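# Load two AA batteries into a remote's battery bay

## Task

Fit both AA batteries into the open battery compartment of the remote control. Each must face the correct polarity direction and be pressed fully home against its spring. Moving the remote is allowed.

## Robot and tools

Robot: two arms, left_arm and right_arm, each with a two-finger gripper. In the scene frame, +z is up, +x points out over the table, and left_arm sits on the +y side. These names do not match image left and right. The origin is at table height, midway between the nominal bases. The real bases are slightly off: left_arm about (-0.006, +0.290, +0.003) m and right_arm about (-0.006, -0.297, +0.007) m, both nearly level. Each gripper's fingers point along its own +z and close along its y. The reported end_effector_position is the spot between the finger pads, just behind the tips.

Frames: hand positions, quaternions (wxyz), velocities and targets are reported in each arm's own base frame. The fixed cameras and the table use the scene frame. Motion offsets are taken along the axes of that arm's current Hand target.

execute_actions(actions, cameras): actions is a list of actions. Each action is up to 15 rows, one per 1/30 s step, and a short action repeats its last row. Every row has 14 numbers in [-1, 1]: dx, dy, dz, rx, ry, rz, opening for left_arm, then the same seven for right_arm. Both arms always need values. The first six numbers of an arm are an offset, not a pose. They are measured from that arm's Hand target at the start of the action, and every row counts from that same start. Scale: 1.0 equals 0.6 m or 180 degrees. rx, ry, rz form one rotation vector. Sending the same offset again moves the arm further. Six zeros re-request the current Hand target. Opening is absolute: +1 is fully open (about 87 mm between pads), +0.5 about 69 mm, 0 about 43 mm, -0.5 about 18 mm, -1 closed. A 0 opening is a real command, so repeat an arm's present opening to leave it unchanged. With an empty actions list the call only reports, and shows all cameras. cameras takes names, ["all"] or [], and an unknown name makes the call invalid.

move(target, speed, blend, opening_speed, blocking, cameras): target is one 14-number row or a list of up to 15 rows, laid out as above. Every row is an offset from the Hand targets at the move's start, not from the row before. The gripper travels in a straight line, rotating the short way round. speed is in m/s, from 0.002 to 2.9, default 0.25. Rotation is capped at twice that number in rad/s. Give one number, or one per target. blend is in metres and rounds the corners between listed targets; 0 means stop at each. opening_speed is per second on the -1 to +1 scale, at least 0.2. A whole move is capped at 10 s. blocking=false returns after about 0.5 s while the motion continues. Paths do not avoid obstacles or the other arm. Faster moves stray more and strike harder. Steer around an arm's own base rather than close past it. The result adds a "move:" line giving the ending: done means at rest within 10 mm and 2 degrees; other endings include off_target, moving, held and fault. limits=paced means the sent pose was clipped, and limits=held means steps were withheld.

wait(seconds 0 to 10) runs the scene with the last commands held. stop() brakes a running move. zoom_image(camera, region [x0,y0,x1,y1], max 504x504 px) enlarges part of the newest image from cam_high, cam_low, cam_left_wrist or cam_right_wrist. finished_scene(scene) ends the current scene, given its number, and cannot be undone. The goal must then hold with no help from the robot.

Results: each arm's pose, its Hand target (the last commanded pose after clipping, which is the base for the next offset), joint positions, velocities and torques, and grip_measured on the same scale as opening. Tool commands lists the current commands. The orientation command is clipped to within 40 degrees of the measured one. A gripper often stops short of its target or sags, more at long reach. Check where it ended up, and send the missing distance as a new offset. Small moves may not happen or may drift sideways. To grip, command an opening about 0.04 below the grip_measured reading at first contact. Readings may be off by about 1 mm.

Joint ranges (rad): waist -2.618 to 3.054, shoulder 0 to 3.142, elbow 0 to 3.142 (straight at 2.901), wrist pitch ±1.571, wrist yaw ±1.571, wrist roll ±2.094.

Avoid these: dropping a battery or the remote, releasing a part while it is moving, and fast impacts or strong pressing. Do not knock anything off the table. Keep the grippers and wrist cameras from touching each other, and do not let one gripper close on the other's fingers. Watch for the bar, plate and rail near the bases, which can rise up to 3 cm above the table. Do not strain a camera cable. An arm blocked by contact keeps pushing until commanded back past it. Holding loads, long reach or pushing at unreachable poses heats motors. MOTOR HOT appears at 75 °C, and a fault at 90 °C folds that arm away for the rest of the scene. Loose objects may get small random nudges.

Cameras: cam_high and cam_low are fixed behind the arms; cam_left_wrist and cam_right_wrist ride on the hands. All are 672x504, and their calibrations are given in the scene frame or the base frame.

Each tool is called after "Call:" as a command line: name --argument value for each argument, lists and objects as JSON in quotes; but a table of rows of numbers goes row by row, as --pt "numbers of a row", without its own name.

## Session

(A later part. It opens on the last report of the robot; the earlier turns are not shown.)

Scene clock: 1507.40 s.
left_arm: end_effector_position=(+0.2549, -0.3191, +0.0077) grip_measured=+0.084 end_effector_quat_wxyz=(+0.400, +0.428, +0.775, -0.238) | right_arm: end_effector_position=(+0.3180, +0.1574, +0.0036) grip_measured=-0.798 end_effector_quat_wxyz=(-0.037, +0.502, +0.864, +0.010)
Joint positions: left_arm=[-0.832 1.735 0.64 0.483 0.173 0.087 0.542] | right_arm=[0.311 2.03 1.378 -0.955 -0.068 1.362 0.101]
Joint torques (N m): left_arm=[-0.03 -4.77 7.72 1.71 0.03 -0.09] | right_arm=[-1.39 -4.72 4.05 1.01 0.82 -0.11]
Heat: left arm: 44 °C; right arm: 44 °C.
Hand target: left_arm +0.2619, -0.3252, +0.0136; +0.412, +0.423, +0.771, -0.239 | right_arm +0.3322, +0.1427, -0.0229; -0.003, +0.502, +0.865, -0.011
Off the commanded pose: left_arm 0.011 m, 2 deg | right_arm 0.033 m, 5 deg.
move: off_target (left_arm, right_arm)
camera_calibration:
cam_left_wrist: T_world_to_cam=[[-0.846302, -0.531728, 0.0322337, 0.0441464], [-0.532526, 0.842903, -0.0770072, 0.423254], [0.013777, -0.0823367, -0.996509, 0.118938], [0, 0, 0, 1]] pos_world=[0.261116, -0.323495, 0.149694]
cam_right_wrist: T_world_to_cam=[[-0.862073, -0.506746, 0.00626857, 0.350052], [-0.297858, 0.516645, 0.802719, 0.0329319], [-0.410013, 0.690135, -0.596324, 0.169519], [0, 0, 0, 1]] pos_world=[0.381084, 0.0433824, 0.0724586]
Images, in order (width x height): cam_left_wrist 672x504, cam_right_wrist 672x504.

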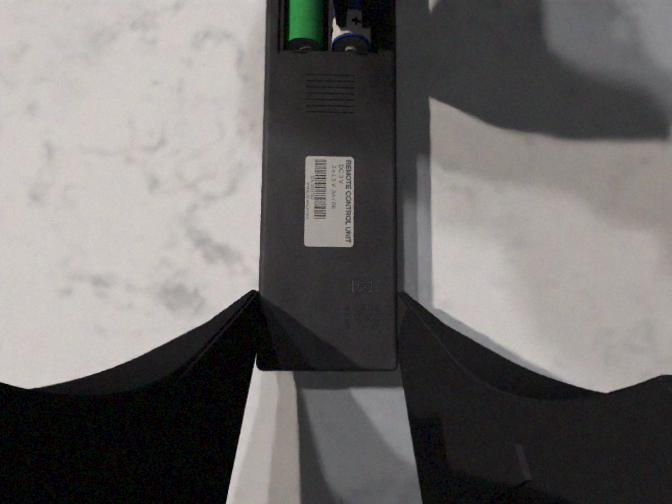

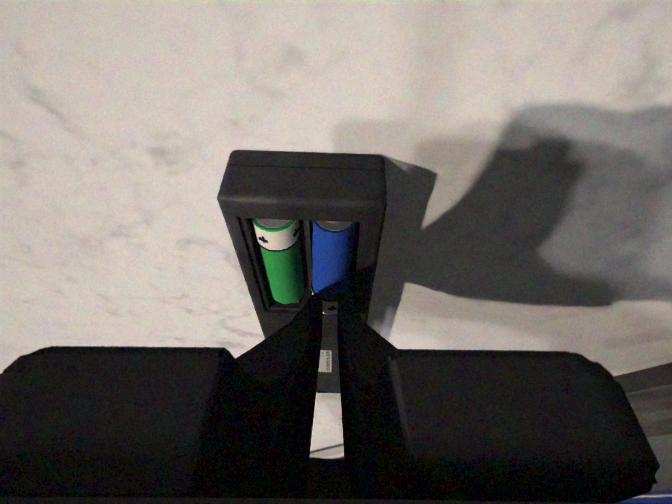

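Call:
move --pt "0 0 0 0 0 0 0.03 0.02 0.0 -0.09 0 0 0 -0.8" --pt "0 0 0 0 0 0 0.03 -0.035 0.0 -0.16 0 0 0 -0.8" --speed 0.08 --cameras '["cam_right_wrist","cam_left_wrist","cam_low"]'

Call:
zoom_image --camera "cam_right_wrist" --region '[240, 140, 340, 240]'

Call:
zoom_image --camera "cam_low" --region '[170, 310, 250, 340]'

Scene clock: 1525.50 s.
left_arm: end_effector_position=(+0.2549, -0.3191, +0.0077) grip_measured=+0.084 end_effector_quat_wxyz=(+0.400, +0.428, +0.775, -0.238) | right_arm: end_effector_position=(+0.3350, +0.1276, +0.0592) grip_measured=-0.800 end_effector_quat_wxyz=(-0.025, +0.506, +0.862, -0.025)
Joint positions: left_arm=[-0.832 1.735 0.64 0.483 0.173 0.087 0.542] | right_arm=[0.251 2.025 1.612 -1.228 -0.001 1.313 0.1]
Joint torques (N m): left_arm=[-0.08 -4.77 7.71 1.72 0.04 -0.09] | right_arm=[-0.66 -12.04 7.5 0.27 0.25 -0.18]
Heat: left arm: 44 °C; right arm: 43 °C.
Hand target: left_arm +0.2619, -0.3252, +0.0136; +0.412, +0.423, +0.771, -0.239 | right_arm +0.3441, +0.1260, +0.0732; -0.003, +0.502, +0.865, -0.011
Off the commanded pose: left_arm 0.011 m, 2 deg | right_arm 0.017 m, 3 deg.
move: off_target (left_arm, right_arm)
camera_calibration:
cam_left_wrist: T_world_to_cam=[[-0.846302, -0.531728, 0.0322337, 0.0441464], [-0.532526, 0.842903, -0.0770072, 0.423254], [0.013777, -0.0823367, -0.996509, 0.118938], [0, 0, 0, 1]] pos_world=[0.261116, -0.323495, 0.149694]
cam_right_wrist: T_world_to_cam=[[-0.865026, -0.498715, 0.0548946, 0.346375], [-0.28288, 0.575148, 0.767583, -0.00165568], [-0.414378, 0.64845, -0.638595, 0.239457], [0, 0, 0, 1]] pos_world=[0.398381, 0.018419, 0.135173]
Images, in order (width x height): cam_low 672x504, cam_left_wrist 672x504, cam_right_wrist 672x504.

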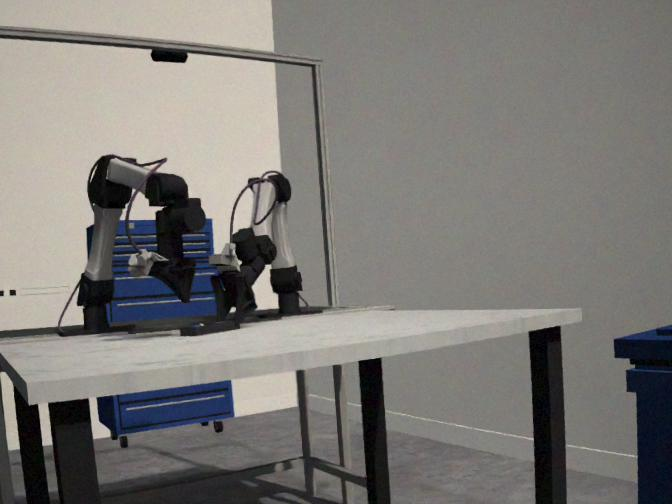

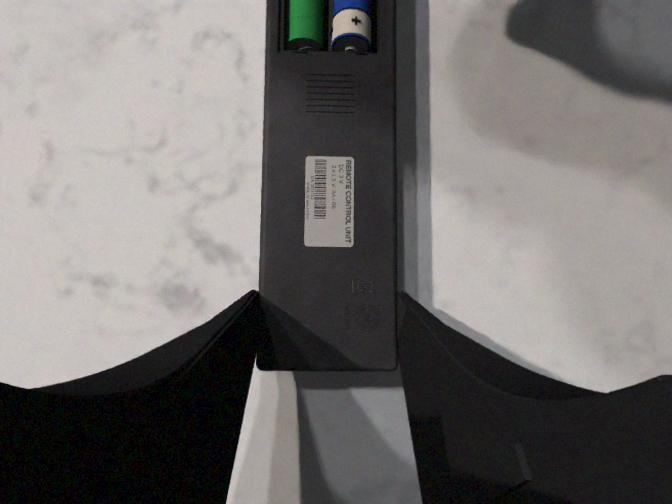

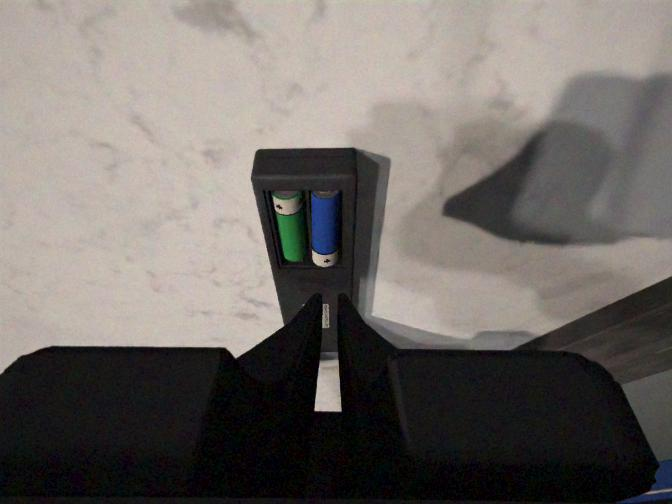

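Scaled by 5.040 from the camera's 672x504 image, which has a finer 960x720 frame.

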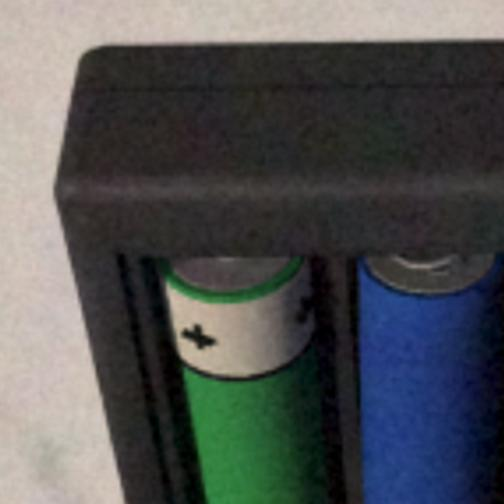

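Scaled by 6.300 from the camera's 672x504 image, which has a finer 960x720 frame.

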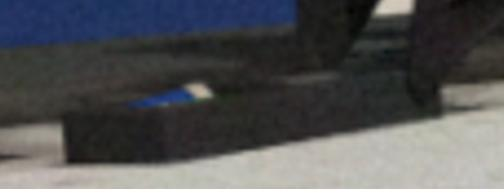

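Call:
move --pt "0 0 0 0 0 0 0.03 0.042 0.0 0.0 0 0 0 -0.8" --pt "0 0 0 0 0 0 0.03 0.042 0.0 0.09 0 0 0 -0.8" --speed 0.06 --cameras '["cam_right_wrist"]'

Call:
zoom_image --camera "cam_right_wrist" --region '[220, 150, 440, 390]'

Scene clock: 1541.63 s.
left_arm: end_effector_position=(+0.2549, -0.3191, +0.0077) grip_measured=+0.084 end_effector_quat_wxyz=(+0.400, +0.428, +0.775, -0.238) | right_arm: end_effector_position=(+0.3261, +0.1454, +0.0209) grip_measured=-0.800 end_effector_quat_wxyz=(-0.012, +0.497, +0.868, -0.013)
Joint positions: left_arm=[-0.832 1.735 0.64 0.483 0.173 0.087 0.542] | right_arm=[0.305 2.019 1.449 -1.038 -0.001 1.345 0.1]
Joint torques (N m): left_arm=[-0.03 -4.82 7.73 1.71 0.04 -0.09] | right_arm=[-0.03 -9.44 5.48 0.48 0.21 0.2]
Heat: left arm: 44 °C; right arm: 47 °C.
Hand target: left_arm +0.2619, -0.3252, +0.0136; +0.412, +0.423, +0.771, -0.239 | right_arm +0.3307, +0.1470, +0.0190; -0.003, +0.502, +0.865, -0.011
Off the commanded pose: left_arm 0.011 m, 1 deg | right_arm 0.005 m, 1 deg.
move: off_target (left_arm)
camera_calibration:
cam_right_wrist: T_world_to_cam=[[-0.85483, -0.518433, 0.0221815, 0.349797], [-0.321309, 0.562396, 0.761886, 0.0294777], [-0.407462, 0.644156, -0.647331, 0.198324], [0, 0, 0, 1]] pos_world=[0.389298, 0.0370166, 0.0981633]
Images, in order (width x height): cam_right_wrist 672x504.

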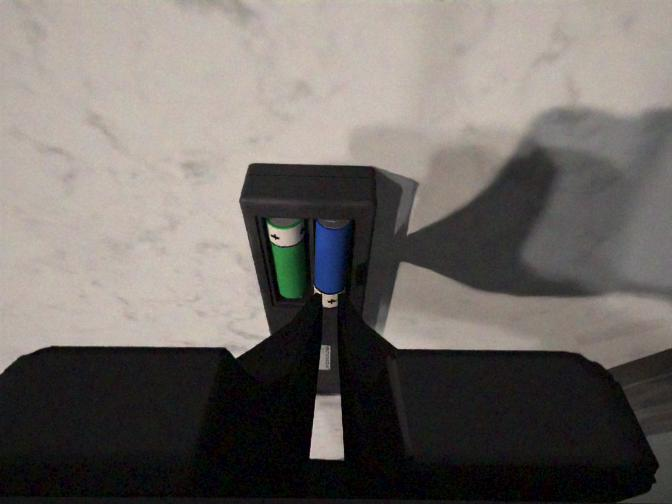

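Scaled by 2.100 from the camera's 672x504 image, which has a finer 960x720 frame.

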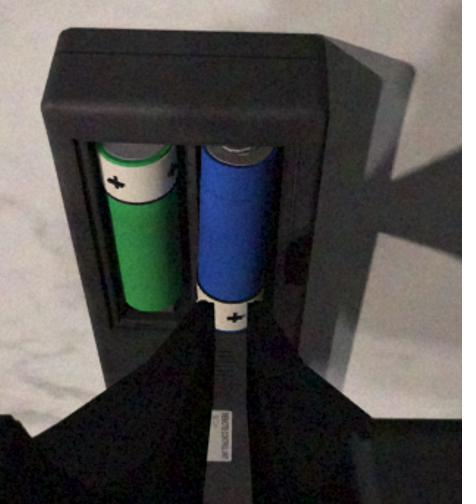

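Call:
move --pt "0 0 0 0 0 0 0.03 0.026 0.002 -0.01 0 0 0 -0.8" --pt "0 0 0 0 0 0 0.03 0.026 0.002 0.03 0 0 0 -0.8" --speed 0.06 --cameras '["cam_right_wrist"]'

Call:
zoom_image --camera "cam_right_wrist" --region '[220, 150, 440, 390]'

Scene clock: 1546.27 s.
left_arm: end_effector_position=(+0.2550, -0.3191, +0.0077) grip_measured=+0.084 end_effector_quat_wxyz=(+0.400, +0.427, +0.775, -0.238) | right_arm: end_effector_position=(+0.3189, +0.1580, +0.0057) grip_measured=-0.800 end_effector_quat_wxyz=(-0.013, +0.498, +0.867, -0.015)
Joint positions: left_arm=[-0.832 1.735 0.64 0.483 0.172 0.087 0.542] | right_arm=[0.344 2.031 1.404 -0.982 -0.001 1.387 0.1]
Joint torques (N m): left_arm=[-0.05 -4.75 7.73 1.72 0.04 -0.1] | right_arm=[0.47 -8.68 4.56 0.55 0.24 0.17]
Heat: left arm: 44 °C; right arm: 47 °C.
Hand target: left_arm +0.2619, -0.3251, +0.0136; +0.412, +0.423, +0.771, -0.239 | right_arm +0.3237, +0.1607, +0.0010; -0.003, +0.502, +0.865, -0.011
Off the commanded pose: left_arm 0.011 m, 1 deg | right_arm 0.007 m, 1 deg.
move: off_target (left_arm)
camera_calibration:
cam_right_wrist: T_world_to_cam=[[-0.856553, -0.51545, 0.0250755, 0.350553], [-0.317711, 0.565002, 0.761467, 0.0301021], [-0.406666, 0.64427, -0.647718, 0.177204], [0, 0, 0, 1]] pos_world=[0.381893, 0.0495174, 0.0830662]
Images, in order (width x height): cam_right_wrist 672x504.

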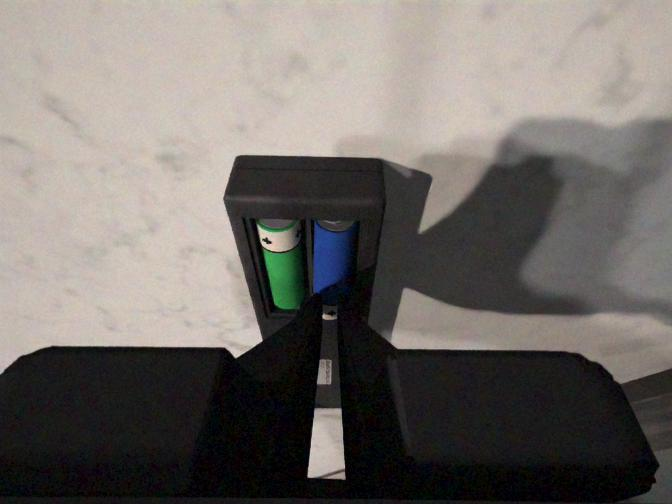

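Scaled by 2.100 from the camera's 672x504 image, which has a finer 960x720 frame.

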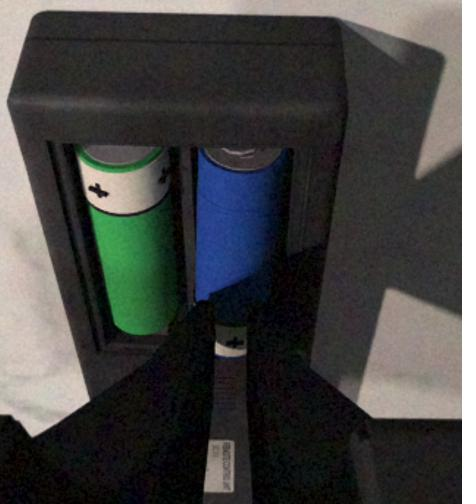

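Now press down firmly first, then outward.

Call:
move --pt "0 0 0 0 0 0 0.03 0.0 0.0 0.04 0 0 0 -0.8" --pt "0 0 0 0 0 0 0.03 -0.045 0.0 0.045 0 0 0 -0.8" --speed 0.05 --cameras '["cam_right_wrist","cam_left_wrist"]'

Call:
zoom_image --camera "cam_right_wrist" --region '[220, 150, 440, 390]'

Call:
zoom_image --camera "cam_left_wrist" --region '[280, 10, 400, 70]'

Scene clock: 1550.97 s.
left_arm: end_effector_position=(+0.2550, -0.3191, +0.0077) grip_measured=+0.084 end_effector_quat_wxyz=(+0.400, +0.427, +0.775, -0.238) | right_arm: end_effector_position=(+0.3197, +0.1543, +0.0031) grip_measured=-0.799 end_effector_quat_wxyz=(-0.044, +0.501, +0.864, +0.015)
Joint positions: left_arm=[-0.832 1.735 0.64 0.483 0.172 0.087 0.542] | right_arm=[0.293 2.037 1.383 -0.955 -0.084 1.342 0.1]
Joint torques (N m): left_arm=[-0.08 -4.81 7.72 1.71 0.04 -0.1] | right_arm=[-1.5 -4.25 4.41 1.11 0.92 -0.15]
Heat: left arm: 44 °C; right arm: 47 °C.
Hand target: left_arm +0.2619, -0.3251, +0.0136; +0.412, +0.423, +0.771, -0.239 | right_arm +0.3367, +0.1370, -0.0258; -0.003, +0.502, +0.865, -0.011
Off the commanded pose: left_arm 0.011 m, 1 deg | right_arm 0.038 m, 6 deg.
move: off_target (left_arm, right_arm)
camera_calibration:
cam_left_wrist: T_world_to_cam=[[-0.846131, -0.532015, 0.0319828, 0.0440468], [-0.532792, 0.842743, -0.0769255, 0.423259], [0.0139723, -0.0821292, -0.996524, 0.118957], [0, 0, 0, 1]] pos_world=[0.261116, -0.323495, 0.149694]
cam_right_wrist: T_world_to_cam=[[-0.860802, -0.508924, 0.00390701, 0.349877], [-0.293923, 0.503383, 0.812536, 0.0362353], [-0.415486, 0.698284, -0.582898, 0.172487], [0, 0, 0, 1]] pos_world=[0.383491, 0.0393757, 0.0697328]
Images, in order (width x height): cam_left_wrist 672x504, cam_right_wrist 672x504.

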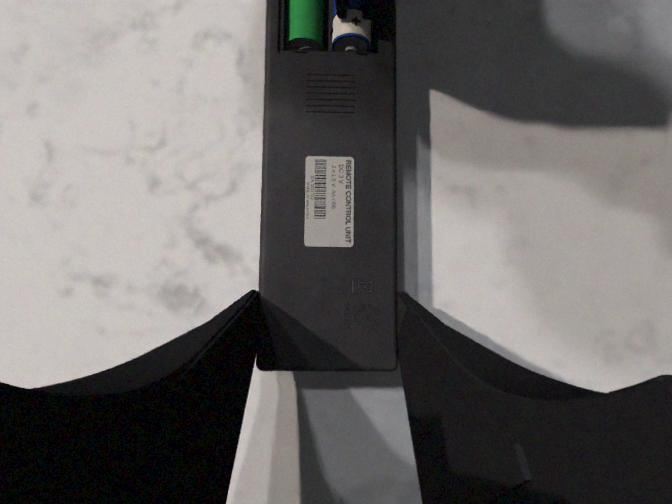

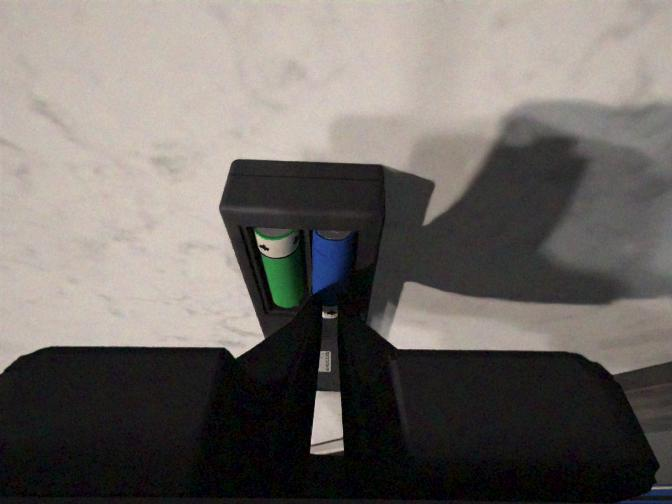

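Scaled by 2.100 from the camera's 672x504 image, which has a finer 960x720 frame.

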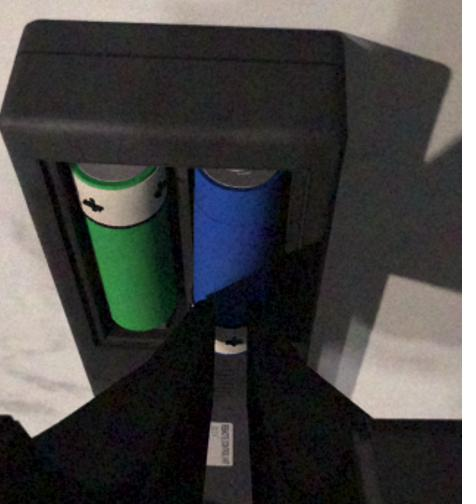

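Scaled by 4.200 from the camera's 672x504 image, which has a finer 960x720 frame.

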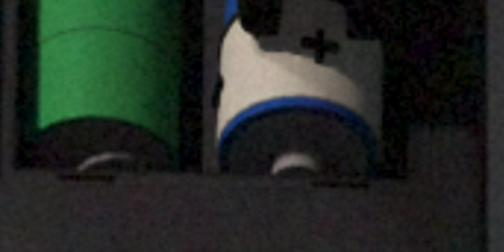

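Call:
move --pt "0 0 0 0 0 0 0.03 0.03 0.0 -0.04 0 0 0 -0.8" --pt "0 0 0 0 0 0 0.03 0.0545 -0.0083 -0.126 0 0 0 -0.8" --pt "0 0 0 0 0 0 0.03 0.0545 -0.0083 -0.126 0 0 0 -0.3" --pt "0 0 0 0 0 0 0.03 0.0545 -0.0083 -0.065 0 0 0 -0.3" --speed 0.06 --cameras '["cam_right_wrist","cam_left_wrist"]'

Call:
zoom_image --camera "cam_right_wrist" --region '[220, 150, 440, 390]'

Call:
zoom_image --camera "cam_left_wrist" --region '[280, 10, 400, 70]'

Scene clock: 1573.47 s.
left_arm: end_effector_position=(+0.2550, -0.3191, +0.0077) grip_measured=+0.084 end_effector_quat_wxyz=(+0.400, +0.427, +0.775, -0.238) | right_arm: end_effector_position=(+0.3126, +0.1616, +0.0152) grip_measured=-0.300 end_effector_quat_wxyz=(-0.014, +0.498, +0.867, -0.012)
Joint positions: left_arm=[-0.832 1.735 0.64 0.483 0.172 0.087 0.542] | right_arm=[0.357 1.999 1.395 -1.003 -0.006 1.4 0.35]
Joint torques (N m): left_arm=[-0.02 -4.78 7.71 1.72 0.05 -0.09] | right_arm=[0.38 -8.72 5.08 0.48 0.2 0.16]
Heat: left arm: 44 °C; right arm: 44 °C.
Hand target: left_arm +0.2619, -0.3251, +0.0136; +0.412, +0.423, +0.771, -0.239 | right_arm +0.3168, +0.1636, +0.0131; -0.003, +0.502, +0.865, -0.011
Off the commanded pose: left_arm 0.011 m, 1 deg | right_arm 0.005 m, 1 deg.
move: off_target (left_arm); target 3's new opening was sent with right_arm's hand 0.017 m and 3 deg from that target
camera_calibration:
cam_left_wrist: T_world_to_cam=[[-0.846131, -0.532015, 0.0319828, 0.0440468], [-0.532792, 0.842743, -0.0769255, 0.423259], [0.0139723, -0.0821292, -0.996524, 0.118957], [0, 0, 0, 1]] pos_world=[0.261116, -0.323495, 0.149694]
cam_right_wrist: T_world_to_cam=[[-0.85668, -0.51541, 0.0212648, 0.346837], [-0.318605, 0.561084, 0.763987, 0.0197815], [-0.405698, 0.647717, -0.644882, 0.177624], [0, 0, 0, 1]] pos_world=[0.375492, 0.0526145, 0.0920581]
Images, in order (width x height): cam_left_wrist 672x504, cam_right_wrist 672x504.

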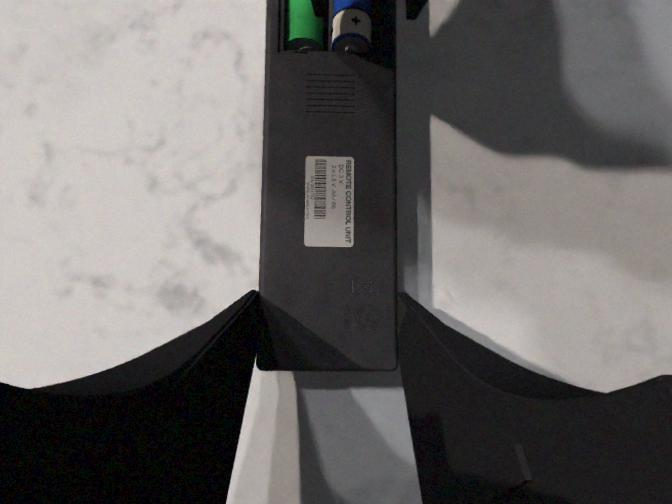

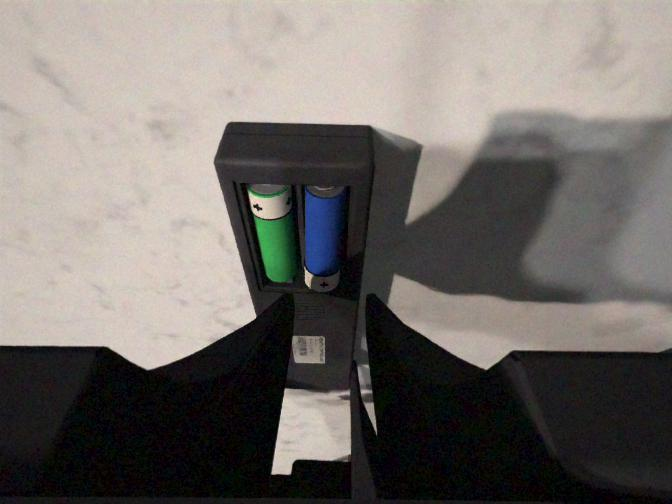

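Scaled by 2.100 from the camera's 672x504 image, which has a finer 960x720 frame.

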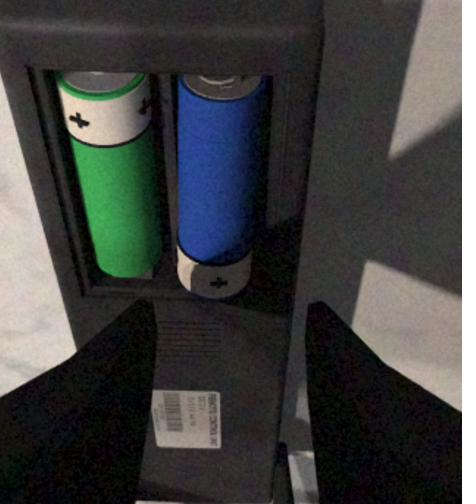

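Scaled by 4.200 from the camera's 672x504 image, which has a finer 960x720 frame.

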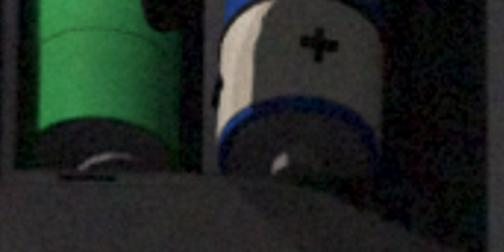

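Call:
move --pt "0 0 0 0 0 0 0.03 0.0 -0.003 0.015 0 0 0 -0.3" --pt "0 0 0 0 0 0 0.03 0.0 -0.016 0.015 0 0 0 -0.3" --speed 0.05 --cameras '["cam_right_wrist","cam_left_wrist"]'

Call:
zoom_image --camera "cam_right_wrist" --region '[220, 150, 440, 390]'

Call:
zoom_image --camera "cam_left_wrist" --region '[280, 10, 400, 70]'

Scene clock: 1577.80 s.
left_arm: end_effector_position=(+0.2547, -0.3192, +0.0077) grip_measured=+0.084 end_effector_quat_wxyz=(+0.400, +0.428, +0.775, -0.239) | right_arm: end_effector_position=(+0.3075, +0.1596, -0.0012) grip_measured=-0.300 end_effector_quat_wxyz=(-0.014, +0.499, +0.867, -0.012)
Joint positions: left_arm=[-0.832 1.735 0.64 0.483 0.173 0.087 0.542] | right_arm=[0.357 2.004 1.332 -0.935 -0.005 1.401 0.35]
Joint torques (N m): left_arm=[-0.02 -4.81 7.72 1.71 0.04 -0.09] | right_arm=[0.01 -11.17 4.57 0.37 0.26 0.13]
Heat: left arm: 44 °C; right arm: 44 °C.
Hand target: left_arm +0.2619, -0.3252, +0.0136; +0.412, +0.423, +0.771, -0.239 | right_arm +0.3083, +0.1586, +0.0043; -0.003, +0.502, +0.865, -0.011
Off the commanded pose: left_arm 0.011 m, 2 deg | right_arm 0.006 m, 1 deg.
move: off_target (left_arm)
camera_calibration:
cam_left_wrist: T_world_to_cam=[[-0.846689, -0.531101, 0.0323925, 0.0442044], [-0.531914, 0.843289, -0.0770115, 0.423198], [0.0135846, -0.0824348, -0.996504, 0.11895], [0, 0, 0, 1]] pos_world=[0.260916, -0.323595, 0.149694]
cam_right_wrist: T_world_to_cam=[[-0.857239, -0.514478, 0.0213197, 0.341904], [-0.318117, 0.561706, 0.763733, 0.0314497], [-0.404899, 0.647919, -0.64518, 0.165949], [0, 0, 0, 1]] pos_world=[0.37029, 0.0507146, 0.0757586]
Images, in order (width x height): cam_left_wrist 672x504, cam_right_wrist 672x504.

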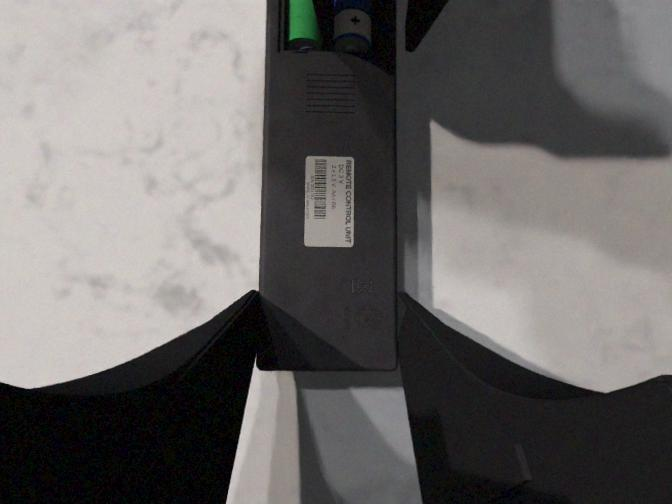

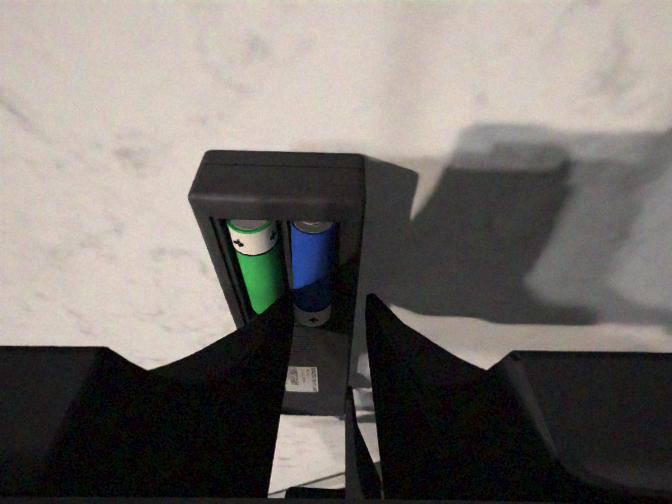

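Scaled by 2.100 from the camera's 672x504 image, which has a finer 960x720 frame.

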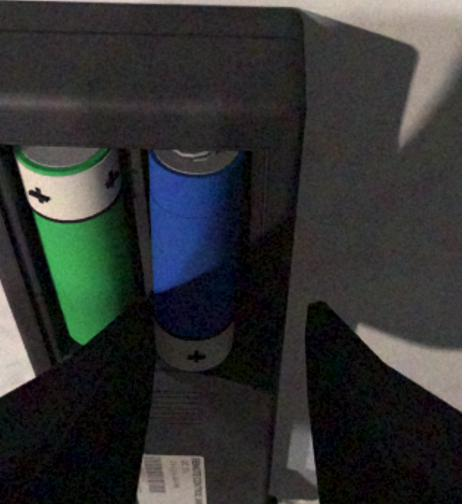

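Scaled by 4.200 from the camera's 672x504 image, which has a finer 960x720 frame.

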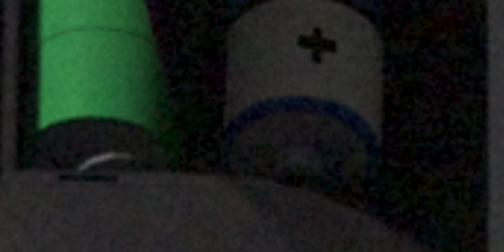

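Call:
move --target '[0,0,0,0,0,0,0.03,0.0,-0.012,0.003,0,0,0,-0.3]' --speed 0.05 --cameras '["cam_right_wrist","cam_left_wrist"]'

Call:
zoom_image --camera "cam_right_wrist" --region '[180, 150, 400, 390]'

Call:
zoom_image --camera "cam_left_wrist" --region '[280, 10, 400, 70]'

Scene clock: 1583.10 s.
left_arm: end_effector_position=(+0.2544, -0.3195, +0.0077) grip_measured=+0.084 end_effector_quat_wxyz=(+0.400, +0.428, +0.774, -0.240) | right_arm: end_effector_position=(+0.3059, +0.1590, -0.0026) grip_measured=-0.300 end_effector_quat_wxyz=(-0.007, +0.499, +0.867, -0.005)
Joint positions: left_arm=[-0.832 1.735 0.64 0.483 0.176 0.087 0.542] | right_arm=[0.357 1.983 1.297 -0.901 -0.005 1.402 0.35]
Joint torques (N m): left_arm=[-0.05 -4.81 7.73 1.72 0 -0.1] | right_arm=[-0.31 -11.19 4.33 0.17 0.29 0.13]
Heat: left arm: 44 °C; right arm: 45 °C.
Hand target: left_arm +0.2619, -0.3252, +0.0136; +0.412, +0.423, +0.771, -0.239 | right_arm +0.3020, +0.1550, +0.0027; -0.003, +0.502, +0.865, -0.011
Off the commanded pose: left_arm 0.011 m, 2 deg | right_arm 0.008 m, 1 deg.
move: off_target (left_arm)
camera_calibration:
cam_left_wrist: T_world_to_cam=[[-0.847799, -0.529233, 0.0338922, 0.044647], [-0.530174, 0.844356, -0.0773241, 0.423123], [0.0123054, -0.0835241, -0.99643, 0.119013], [0, 0, 0, 1]] pos_world=[0.260716, -0.323697, 0.149793]
cam_right_wrist: T_world_to_cam=[[-0.857662, -0.514208, 0.0025886, 0.340182], [-0.331521, 0.556787, 0.761631, 0.0372292], [-0.393078, 0.652363, -0.648006, 0.16047], [0, 0, 0, 1]] pos_world=[0.36718, 0.0495109, 0.0747497]
Images, in order (width x height): cam_left_wrist 672x504, cam_right_wrist 672x504.

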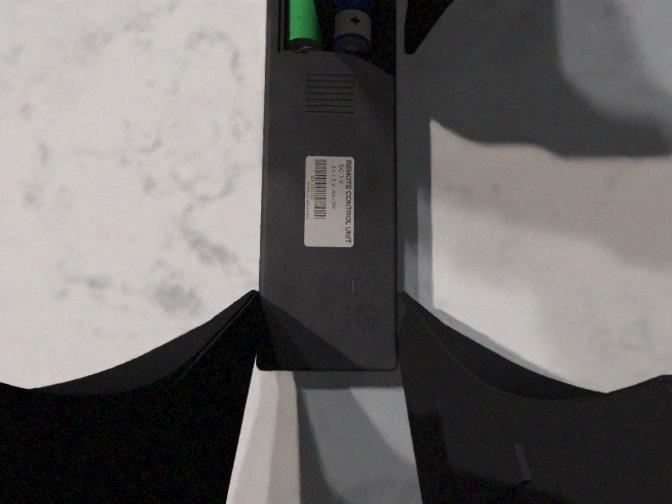

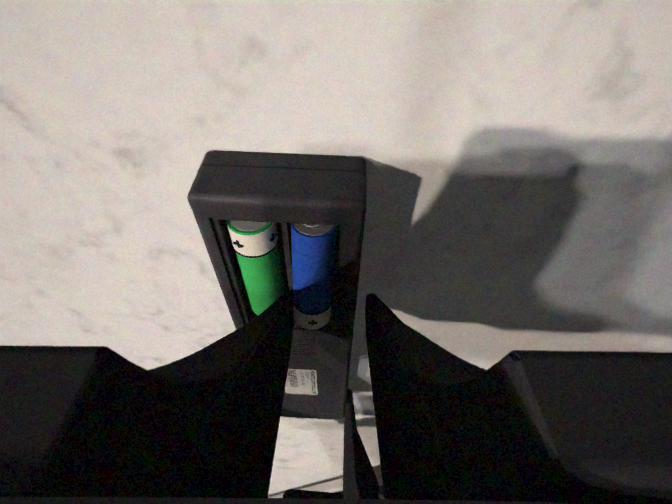

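Scaled by 2.100 from the camera's 672x504 image, which has a finer 960x720 frame.

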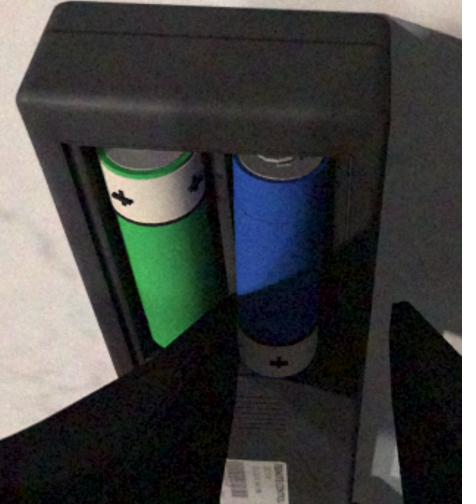

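Scaled by 4.200 from the camera's 672x504 image, which has a finer 960x720 frame.

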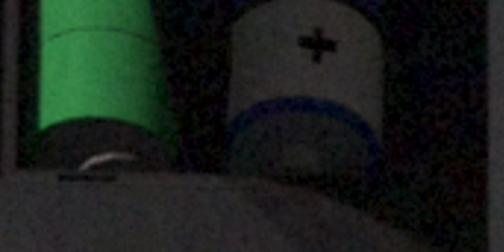

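Call:
move --target '[0,0,0,0,0,0,0.03,0.0,-0.015,0.0,0,0,0,-0.3]' --speed 0.05 --cameras '["cam_right_wrist","cam_left_wrist"]'

Call:
zoom_image --camera "cam_right_wrist" --region '[180, 150, 400, 390]'

Call:
zoom_image --camera "cam_left_wrist" --region '[280, 10, 400, 70]'

Scene clock: 1589.87 s.
left_arm: end_effector_position=(+0.2518, -0.3214, +0.0079) grip_measured=+0.084 end_effector_quat_wxyz=(+0.397, +0.431, +0.772, -0.245) | right_arm: end_effector_position=(+0.3017, +0.1565, -0.0024) grip_measured=-0.300 end_effector_quat_wxyz=(-0.001, +0.499, +0.867, +0.000)
Joint positions: left_arm=[-0.835 1.735 0.64 0.483 0.188 0.087 0.542] | right_arm=[0.357 1.953 1.255 -0.875 -0.001 1.402 0.35]
Joint torques (N m): left_arm=[0.16 -4.83 7.71 1.71 -0.12 -0.09] | right_arm=[-0.68 -10.8 4.29 0.11 0.17 0.05]
Heat: left arm: 44 °C; right arm: 45 °C.
Hand target: left_arm +0.2619, -0.3251, +0.0136; +0.412, +0.423, +0.771, -0.239 | right_arm +0.2942, +0.1505, +0.0028; -0.003, +0.502, +0.865, -0.011
Off the commanded pose: left_arm 0.012 m, 2 deg | right_arm 0.011 m, 1 deg.
move: off_target (left_arm, right_arm)
camera_calibration:
cam_left_wrist: T_world_to_cam=[[-0.854054, -0.518599, 0.0405813, 0.0464096], [-0.520147, 0.850455, -0.0785667, 0.422811], [0.00623206, -0.0882084, -0.996083, 0.11912], [0, 0, 0, 1]] pos_world=[0.258818, -0.325006, 0.149988]
cam_right_wrist: T_world_to_cam=[[-0.857542, -0.514286, -0.011528, 0.335284], [-0.343755, 0.556232, 0.756596, 0.0409], [-0.382694, 0.652776, -0.653781, 0.157284], [0, 0, 0, 1]] pos_world=[0.361771, 0.0470105, 0.0757498]
Images, in order (width x height): cam_left_wrist 672x504, cam_right_wrist 672x504.

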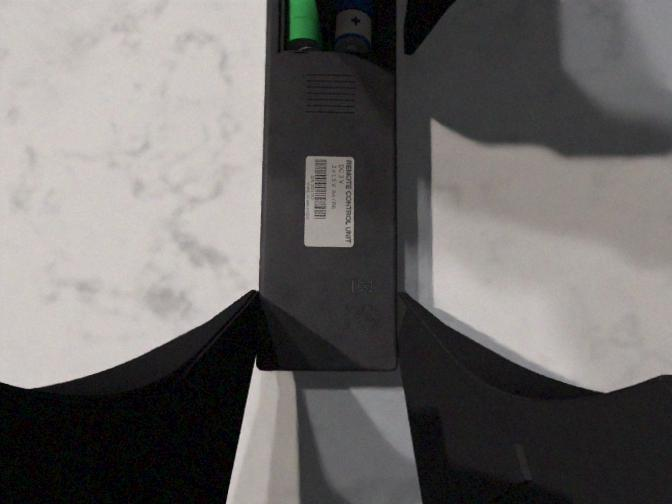

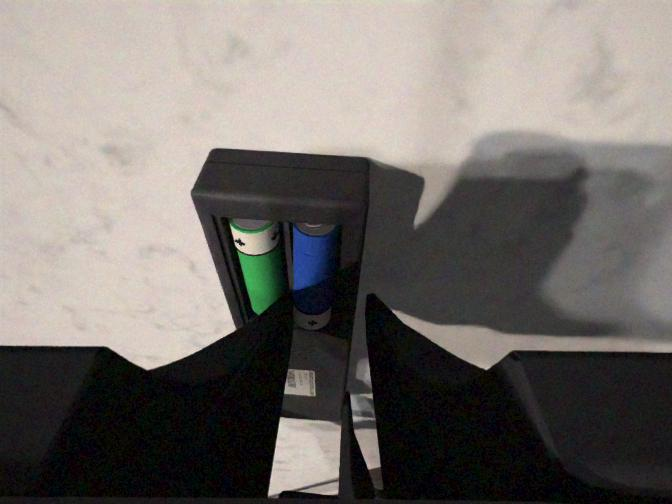

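Scaled by 2.100 from the camera's 672x504 image, which has a finer 960x720 frame.

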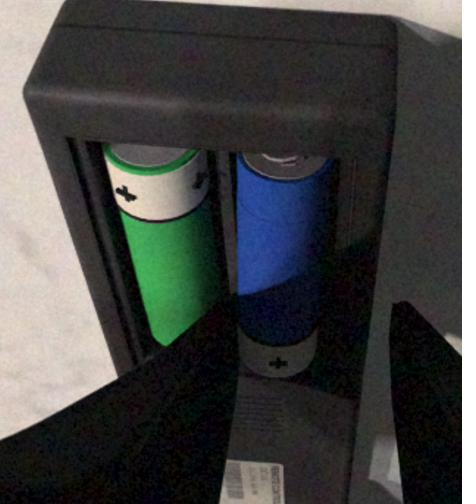

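Scaled by 4.200 from the camera's 672x504 image, which has a finer 960x720 frame.

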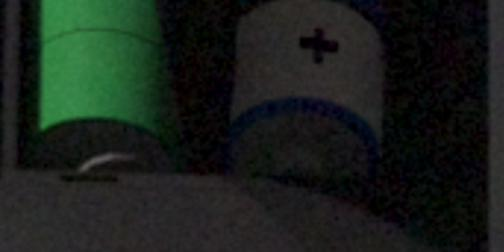

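Call:
move --pt "0 0 0 0 0 0 0.03 0.0 0.012 -0.01 0 0 0 -0.3" --pt "0 0 0 0 0 0 0.03 0.0 0.02 -0.09 0 0 0 -0.3" --pt "0 0 0 0 0 0 0.03 0.0 0.049 -0.09 0 0 0 -0.58" --pt "0 0 0 0 0 0 0.03 0.0 0.049 -0.029 0 0 0 -0.58" --speed 0.06 --cameras '["cam_right_wrist","cam_left_wrist"]'

Call:
zoom_image --camera "cam_right_wrist" --region '[220, 150, 440, 390]'

Call:
zoom_image --camera "cam_left_wrist" --region '[280, 10, 400, 70]'

Scene clock: 1606.40 s.
left_arm: end_effector_position=(+0.2520, -0.3212, +0.0079) grip_measured=+0.084 end_effector_quat_wxyz=(+0.398, +0.431, +0.772, -0.244) | right_arm: end_effector_position=(+0.3165, +0.1618, +0.0213) grip_measured=-0.580 end_effector_quat_wxyz=(-0.011, +0.500, +0.866, -0.014)
Joint positions: left_arm=[-0.835 1.735 0.64 0.483 0.186 0.087 0.542] | right_arm=[0.357 2.004 1.43 -1.033 0.001 1.404 0.21]
Joint torques (N m): left_arm=[0.16 -4.85 7.72 1.72 -0.1 -0.1] | right_arm=[0.58 -9.07 5.22 0.46 0.19 0.18]
Heat: left arm: 43 °C; right arm: 48 °C.
Hand target: left_arm +0.2619, -0.3251, +0.0136; +0.412, +0.423, +0.771, -0.239 | right_arm +0.3200, +0.1655, +0.0197; -0.003, +0.502, +0.865, -0.011
Off the commanded pose: left_arm 0.012 m, 2 deg | right_arm 0.005 m, 1 deg.
move: off_target (left_arm)
camera_calibration:
cam_left_wrist: T_world_to_cam=[[-0.853431, -0.519691, 0.0396955, 0.0461683], [-0.521158, 0.84985, -0.0784216, 0.422812], [0.0070198, -0.0876151, -0.99613, 0.119025], [0, 0, 0, 1]] pos_world=[0.258918, -0.324905, 0.149889]
cam_right_wrist: T_world_to_cam=[[-0.858562, -0.512204, 0.0227654, 0.3503], [-0.318117, 0.567001, 0.75981, 0.0150823], [-0.402086, 0.645102, -0.649746, 0.182383], [0, 0, 0, 1]] pos_world=[0.378885, 0.0532177, 0.0990682]
Images, in order (width x height): cam_left_wrist 672x504, cam_right_wrist 672x504.

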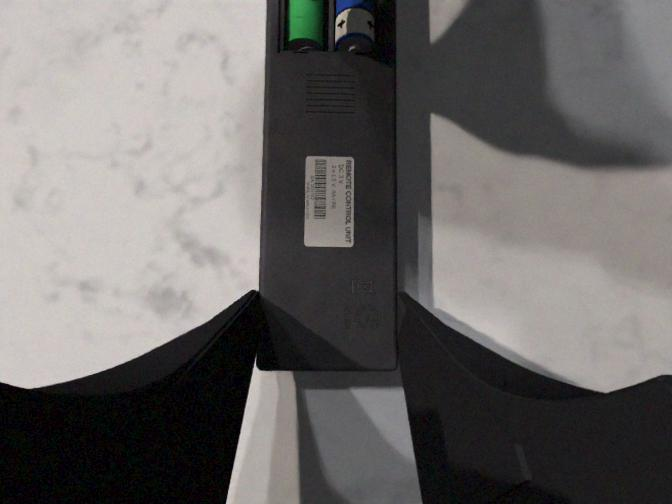

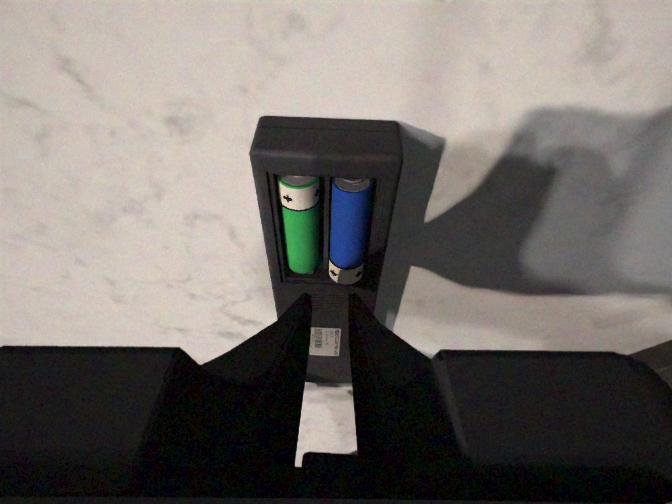

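Scaled by 2.100 from the camera's 672x504 image, which has a finer 960x720 frame.

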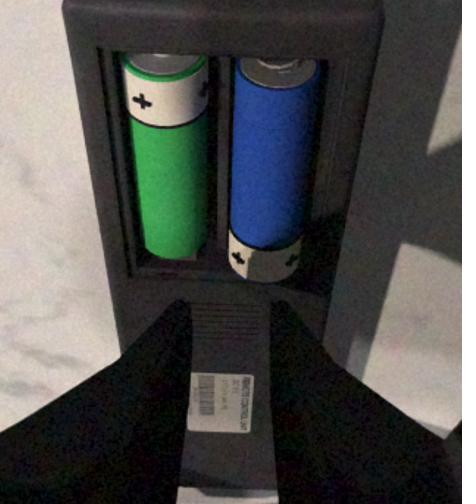

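Scaled by 4.200 from the camera's 672x504 image, which has a finer 960x720 frame.

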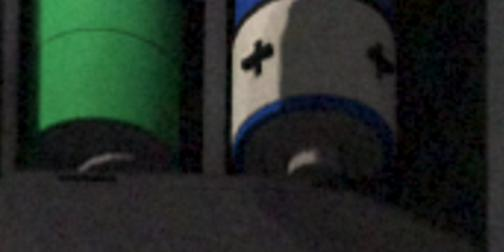

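Call:
move --pt "0 0 0 0 0 0 0.03 0.006 -0.011 -0.02 0 0 0 -0.8" --pt "0 0 0 0 0 0 0.03 0.006 -0.0115 0.006 0 0 0 -0.8" --speed 0.06 --cameras '["cam_right_wrist"]'

Call:
zoom_image --camera "cam_right_wrist" --region '[220, 150, 440, 390]'

Scene clock: 1613.00 s.
left_arm: end_effector_position=(+0.2520, -0.3212, +0.0079) grip_measured=+0.084 end_effector_quat_wxyz=(+0.398, +0.431, +0.772, -0.244) | right_arm: end_effector_position=(+0.3071, +0.1610, +0.0124) grip_measured=-0.800 end_effector_quat_wxyz=(-0.017, +0.498, +0.867, -0.021)
Joint positions: left_arm=[-0.835 1.735 0.64 0.483 0.186 0.087 0.542] | right_arm=[0.364 1.999 1.384 -1.009 0.001 1.408 0.1]
Joint torques (N m): left_arm=[0.2 -4.86 7.68 1.72 -0.1 -0.1] | right_arm=[0.42 -10.43 5.08 0.4 0.2 0.17]
Heat: left arm: 43 °C; right arm: 48 °C.
Hand target: left_arm +0.2619, -0.3251, +0.0136; +0.412, +0.423, +0.771, -0.239 | right_arm +0.3122, +0.1650, +0.0161; -0.003, +0.502, +0.865, -0.011
Off the commanded pose: left_arm 0.012 m, 2 deg | right_arm 0.008 m, 2 deg.
move: off_target (left_arm)
camera_calibration:
cam_right_wrist: T_world_to_cam=[[-0.856289, -0.514996, 0.0393424, 0.341594], [-0.308184, 0.570574, 0.761228, 0.0157172], [-0.414477, 0.639706, -0.64729, 0.177942], [0, 0, 0, 1]] pos_world=[0.3711, 0.0531215, 0.0897764]
Images, in order (width x height): cam_right_wrist 672x504.

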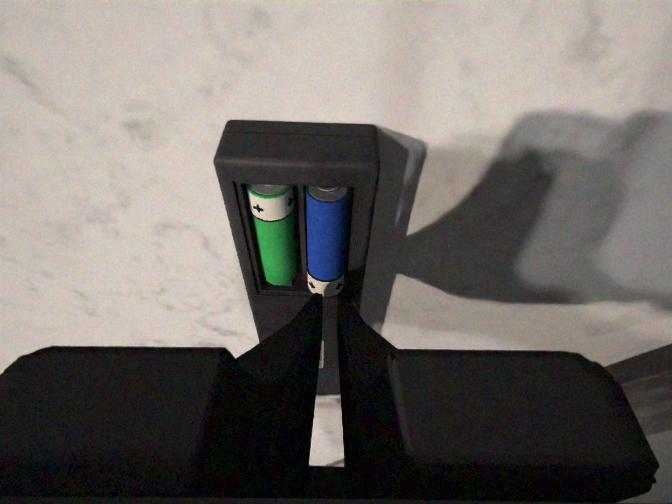

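Scaled by 2.100 from the camera's 672x504 image, which has a finer 960x720 frame.

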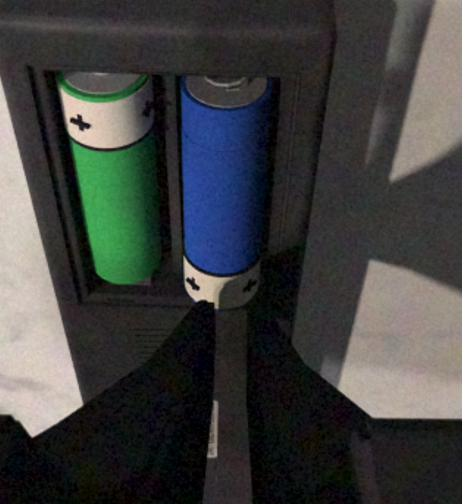

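Call:
move --pt "0 0 0 0 0 0 0.03 -0.004 0.004 -0.012 0 0 0 -0.8" --pt "0 0 0 0 0 0 0.03 -0.008 0.006 0.05 0 0 0 -0.8" --speed 0.06 --cameras '["cam_right_wrist","cam_left_wrist"]'

Call:
zoom_image --camera "cam_right_wrist" --region '[220, 150, 440, 390]'

Call:
zoom_image --camera "cam_left_wrist" --region '[280, 10, 400, 70]'

Scene clock: 1619.13 s.
left_arm: end_effector_position=(+0.2528, -0.3206, +0.0077) grip_measured=+0.084 end_effector_quat_wxyz=(+0.399, +0.432, +0.772, -0.242) | right_arm: end_effector_position=(+0.3092, +0.1619, +0.0052) grip_measured=-0.800 end_effector_quat_wxyz=(-0.015, +0.499, +0.866, -0.014)
Joint positions: left_arm=[-0.835 1.735 0.64 0.482 0.181 0.091 0.542] | right_arm=[0.362 2.006 1.364 -0.969 -0.005 1.408 0.1]
Joint torques (N m): left_arm=[0.21 -4.83 7.71 1.72 -0.05 -0.13] | right_arm=[-0.36 -5.97 3.07 1.05 0.24 0.06]
Heat: left arm: 43 °C; right arm: 47 °C.
Hand target: left_arm +0.2619, -0.3251, +0.0136; +0.412, +0.423, +0.771, -0.239 | right_arm +0.3172, +0.1622, -0.0139; -0.003, +0.502, +0.865, -0.011
Off the commanded pose: left_arm 0.012 m, 2 deg | right_arm 0.021 m, 1 deg.
move: off_target (left_arm, right_arm)
camera_calibration:
cam_left_wrist: T_world_to_cam=[[-0.852799, -0.521125, 0.0340906, 0.0464769], [-0.522112, 0.849335, -0.0776441, 0.422818], [0.0115079, -0.084014, -0.996398, 0.118976], [0, 0, 0, 1]] pos_world=[0.259025, -0.324898, 0.149792]
cam_right_wrist: T_world_to_cam=[[-0.858114, -0.512761, 0.0267628, 0.344284], [-0.313323, 0.56422, 0.763862, 0.0239876], [-0.406779, 0.647095, -0.644825, 0.169968], [0, 0, 0, 1]] pos_world=[0.37209, 0.0530158, 0.0820622]
Images, in order (width x height): cam_left_wrist 672x504, cam_right_wrist 672x504.

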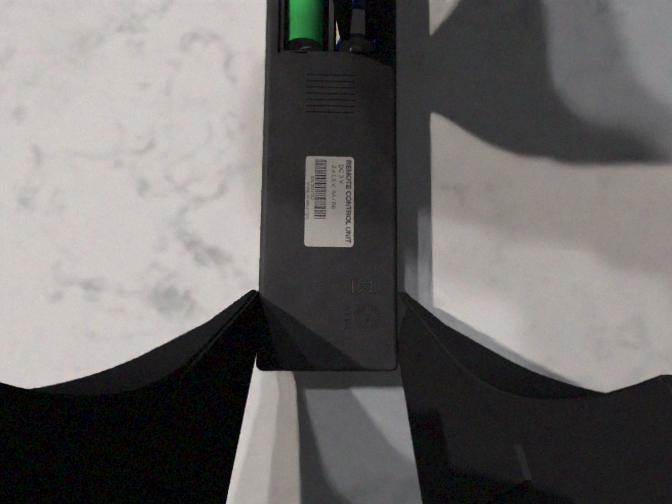

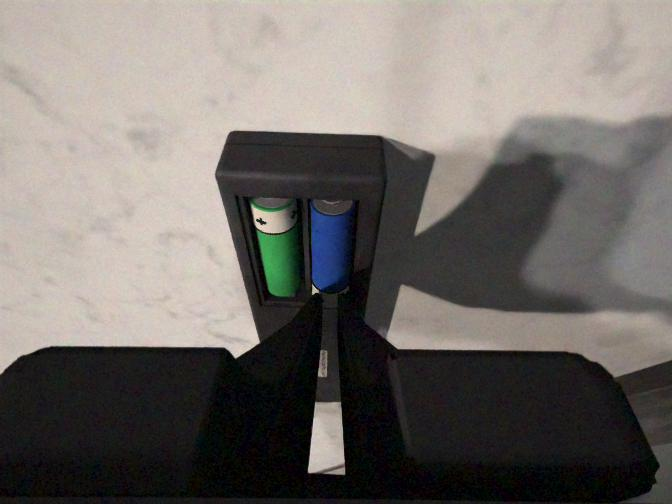

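Scaled by 2.100 from the camera's 672x504 image, which has a finer 960x720 frame.

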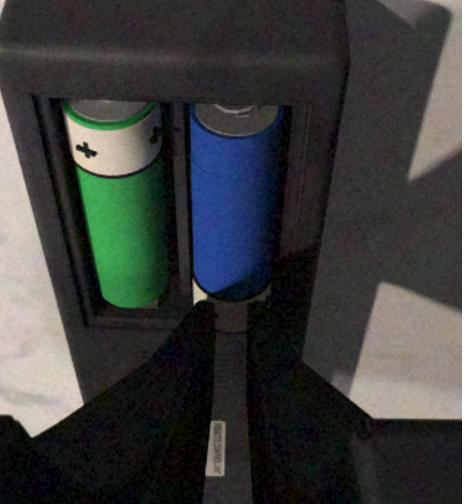

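Scaled by 4.200 from the camera's 672x504 image, which has a finer 960x720 frame.

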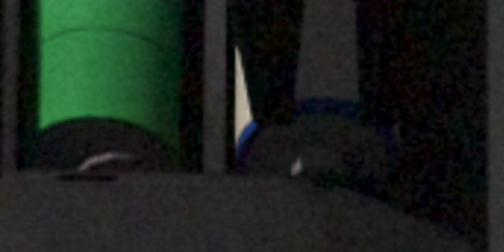

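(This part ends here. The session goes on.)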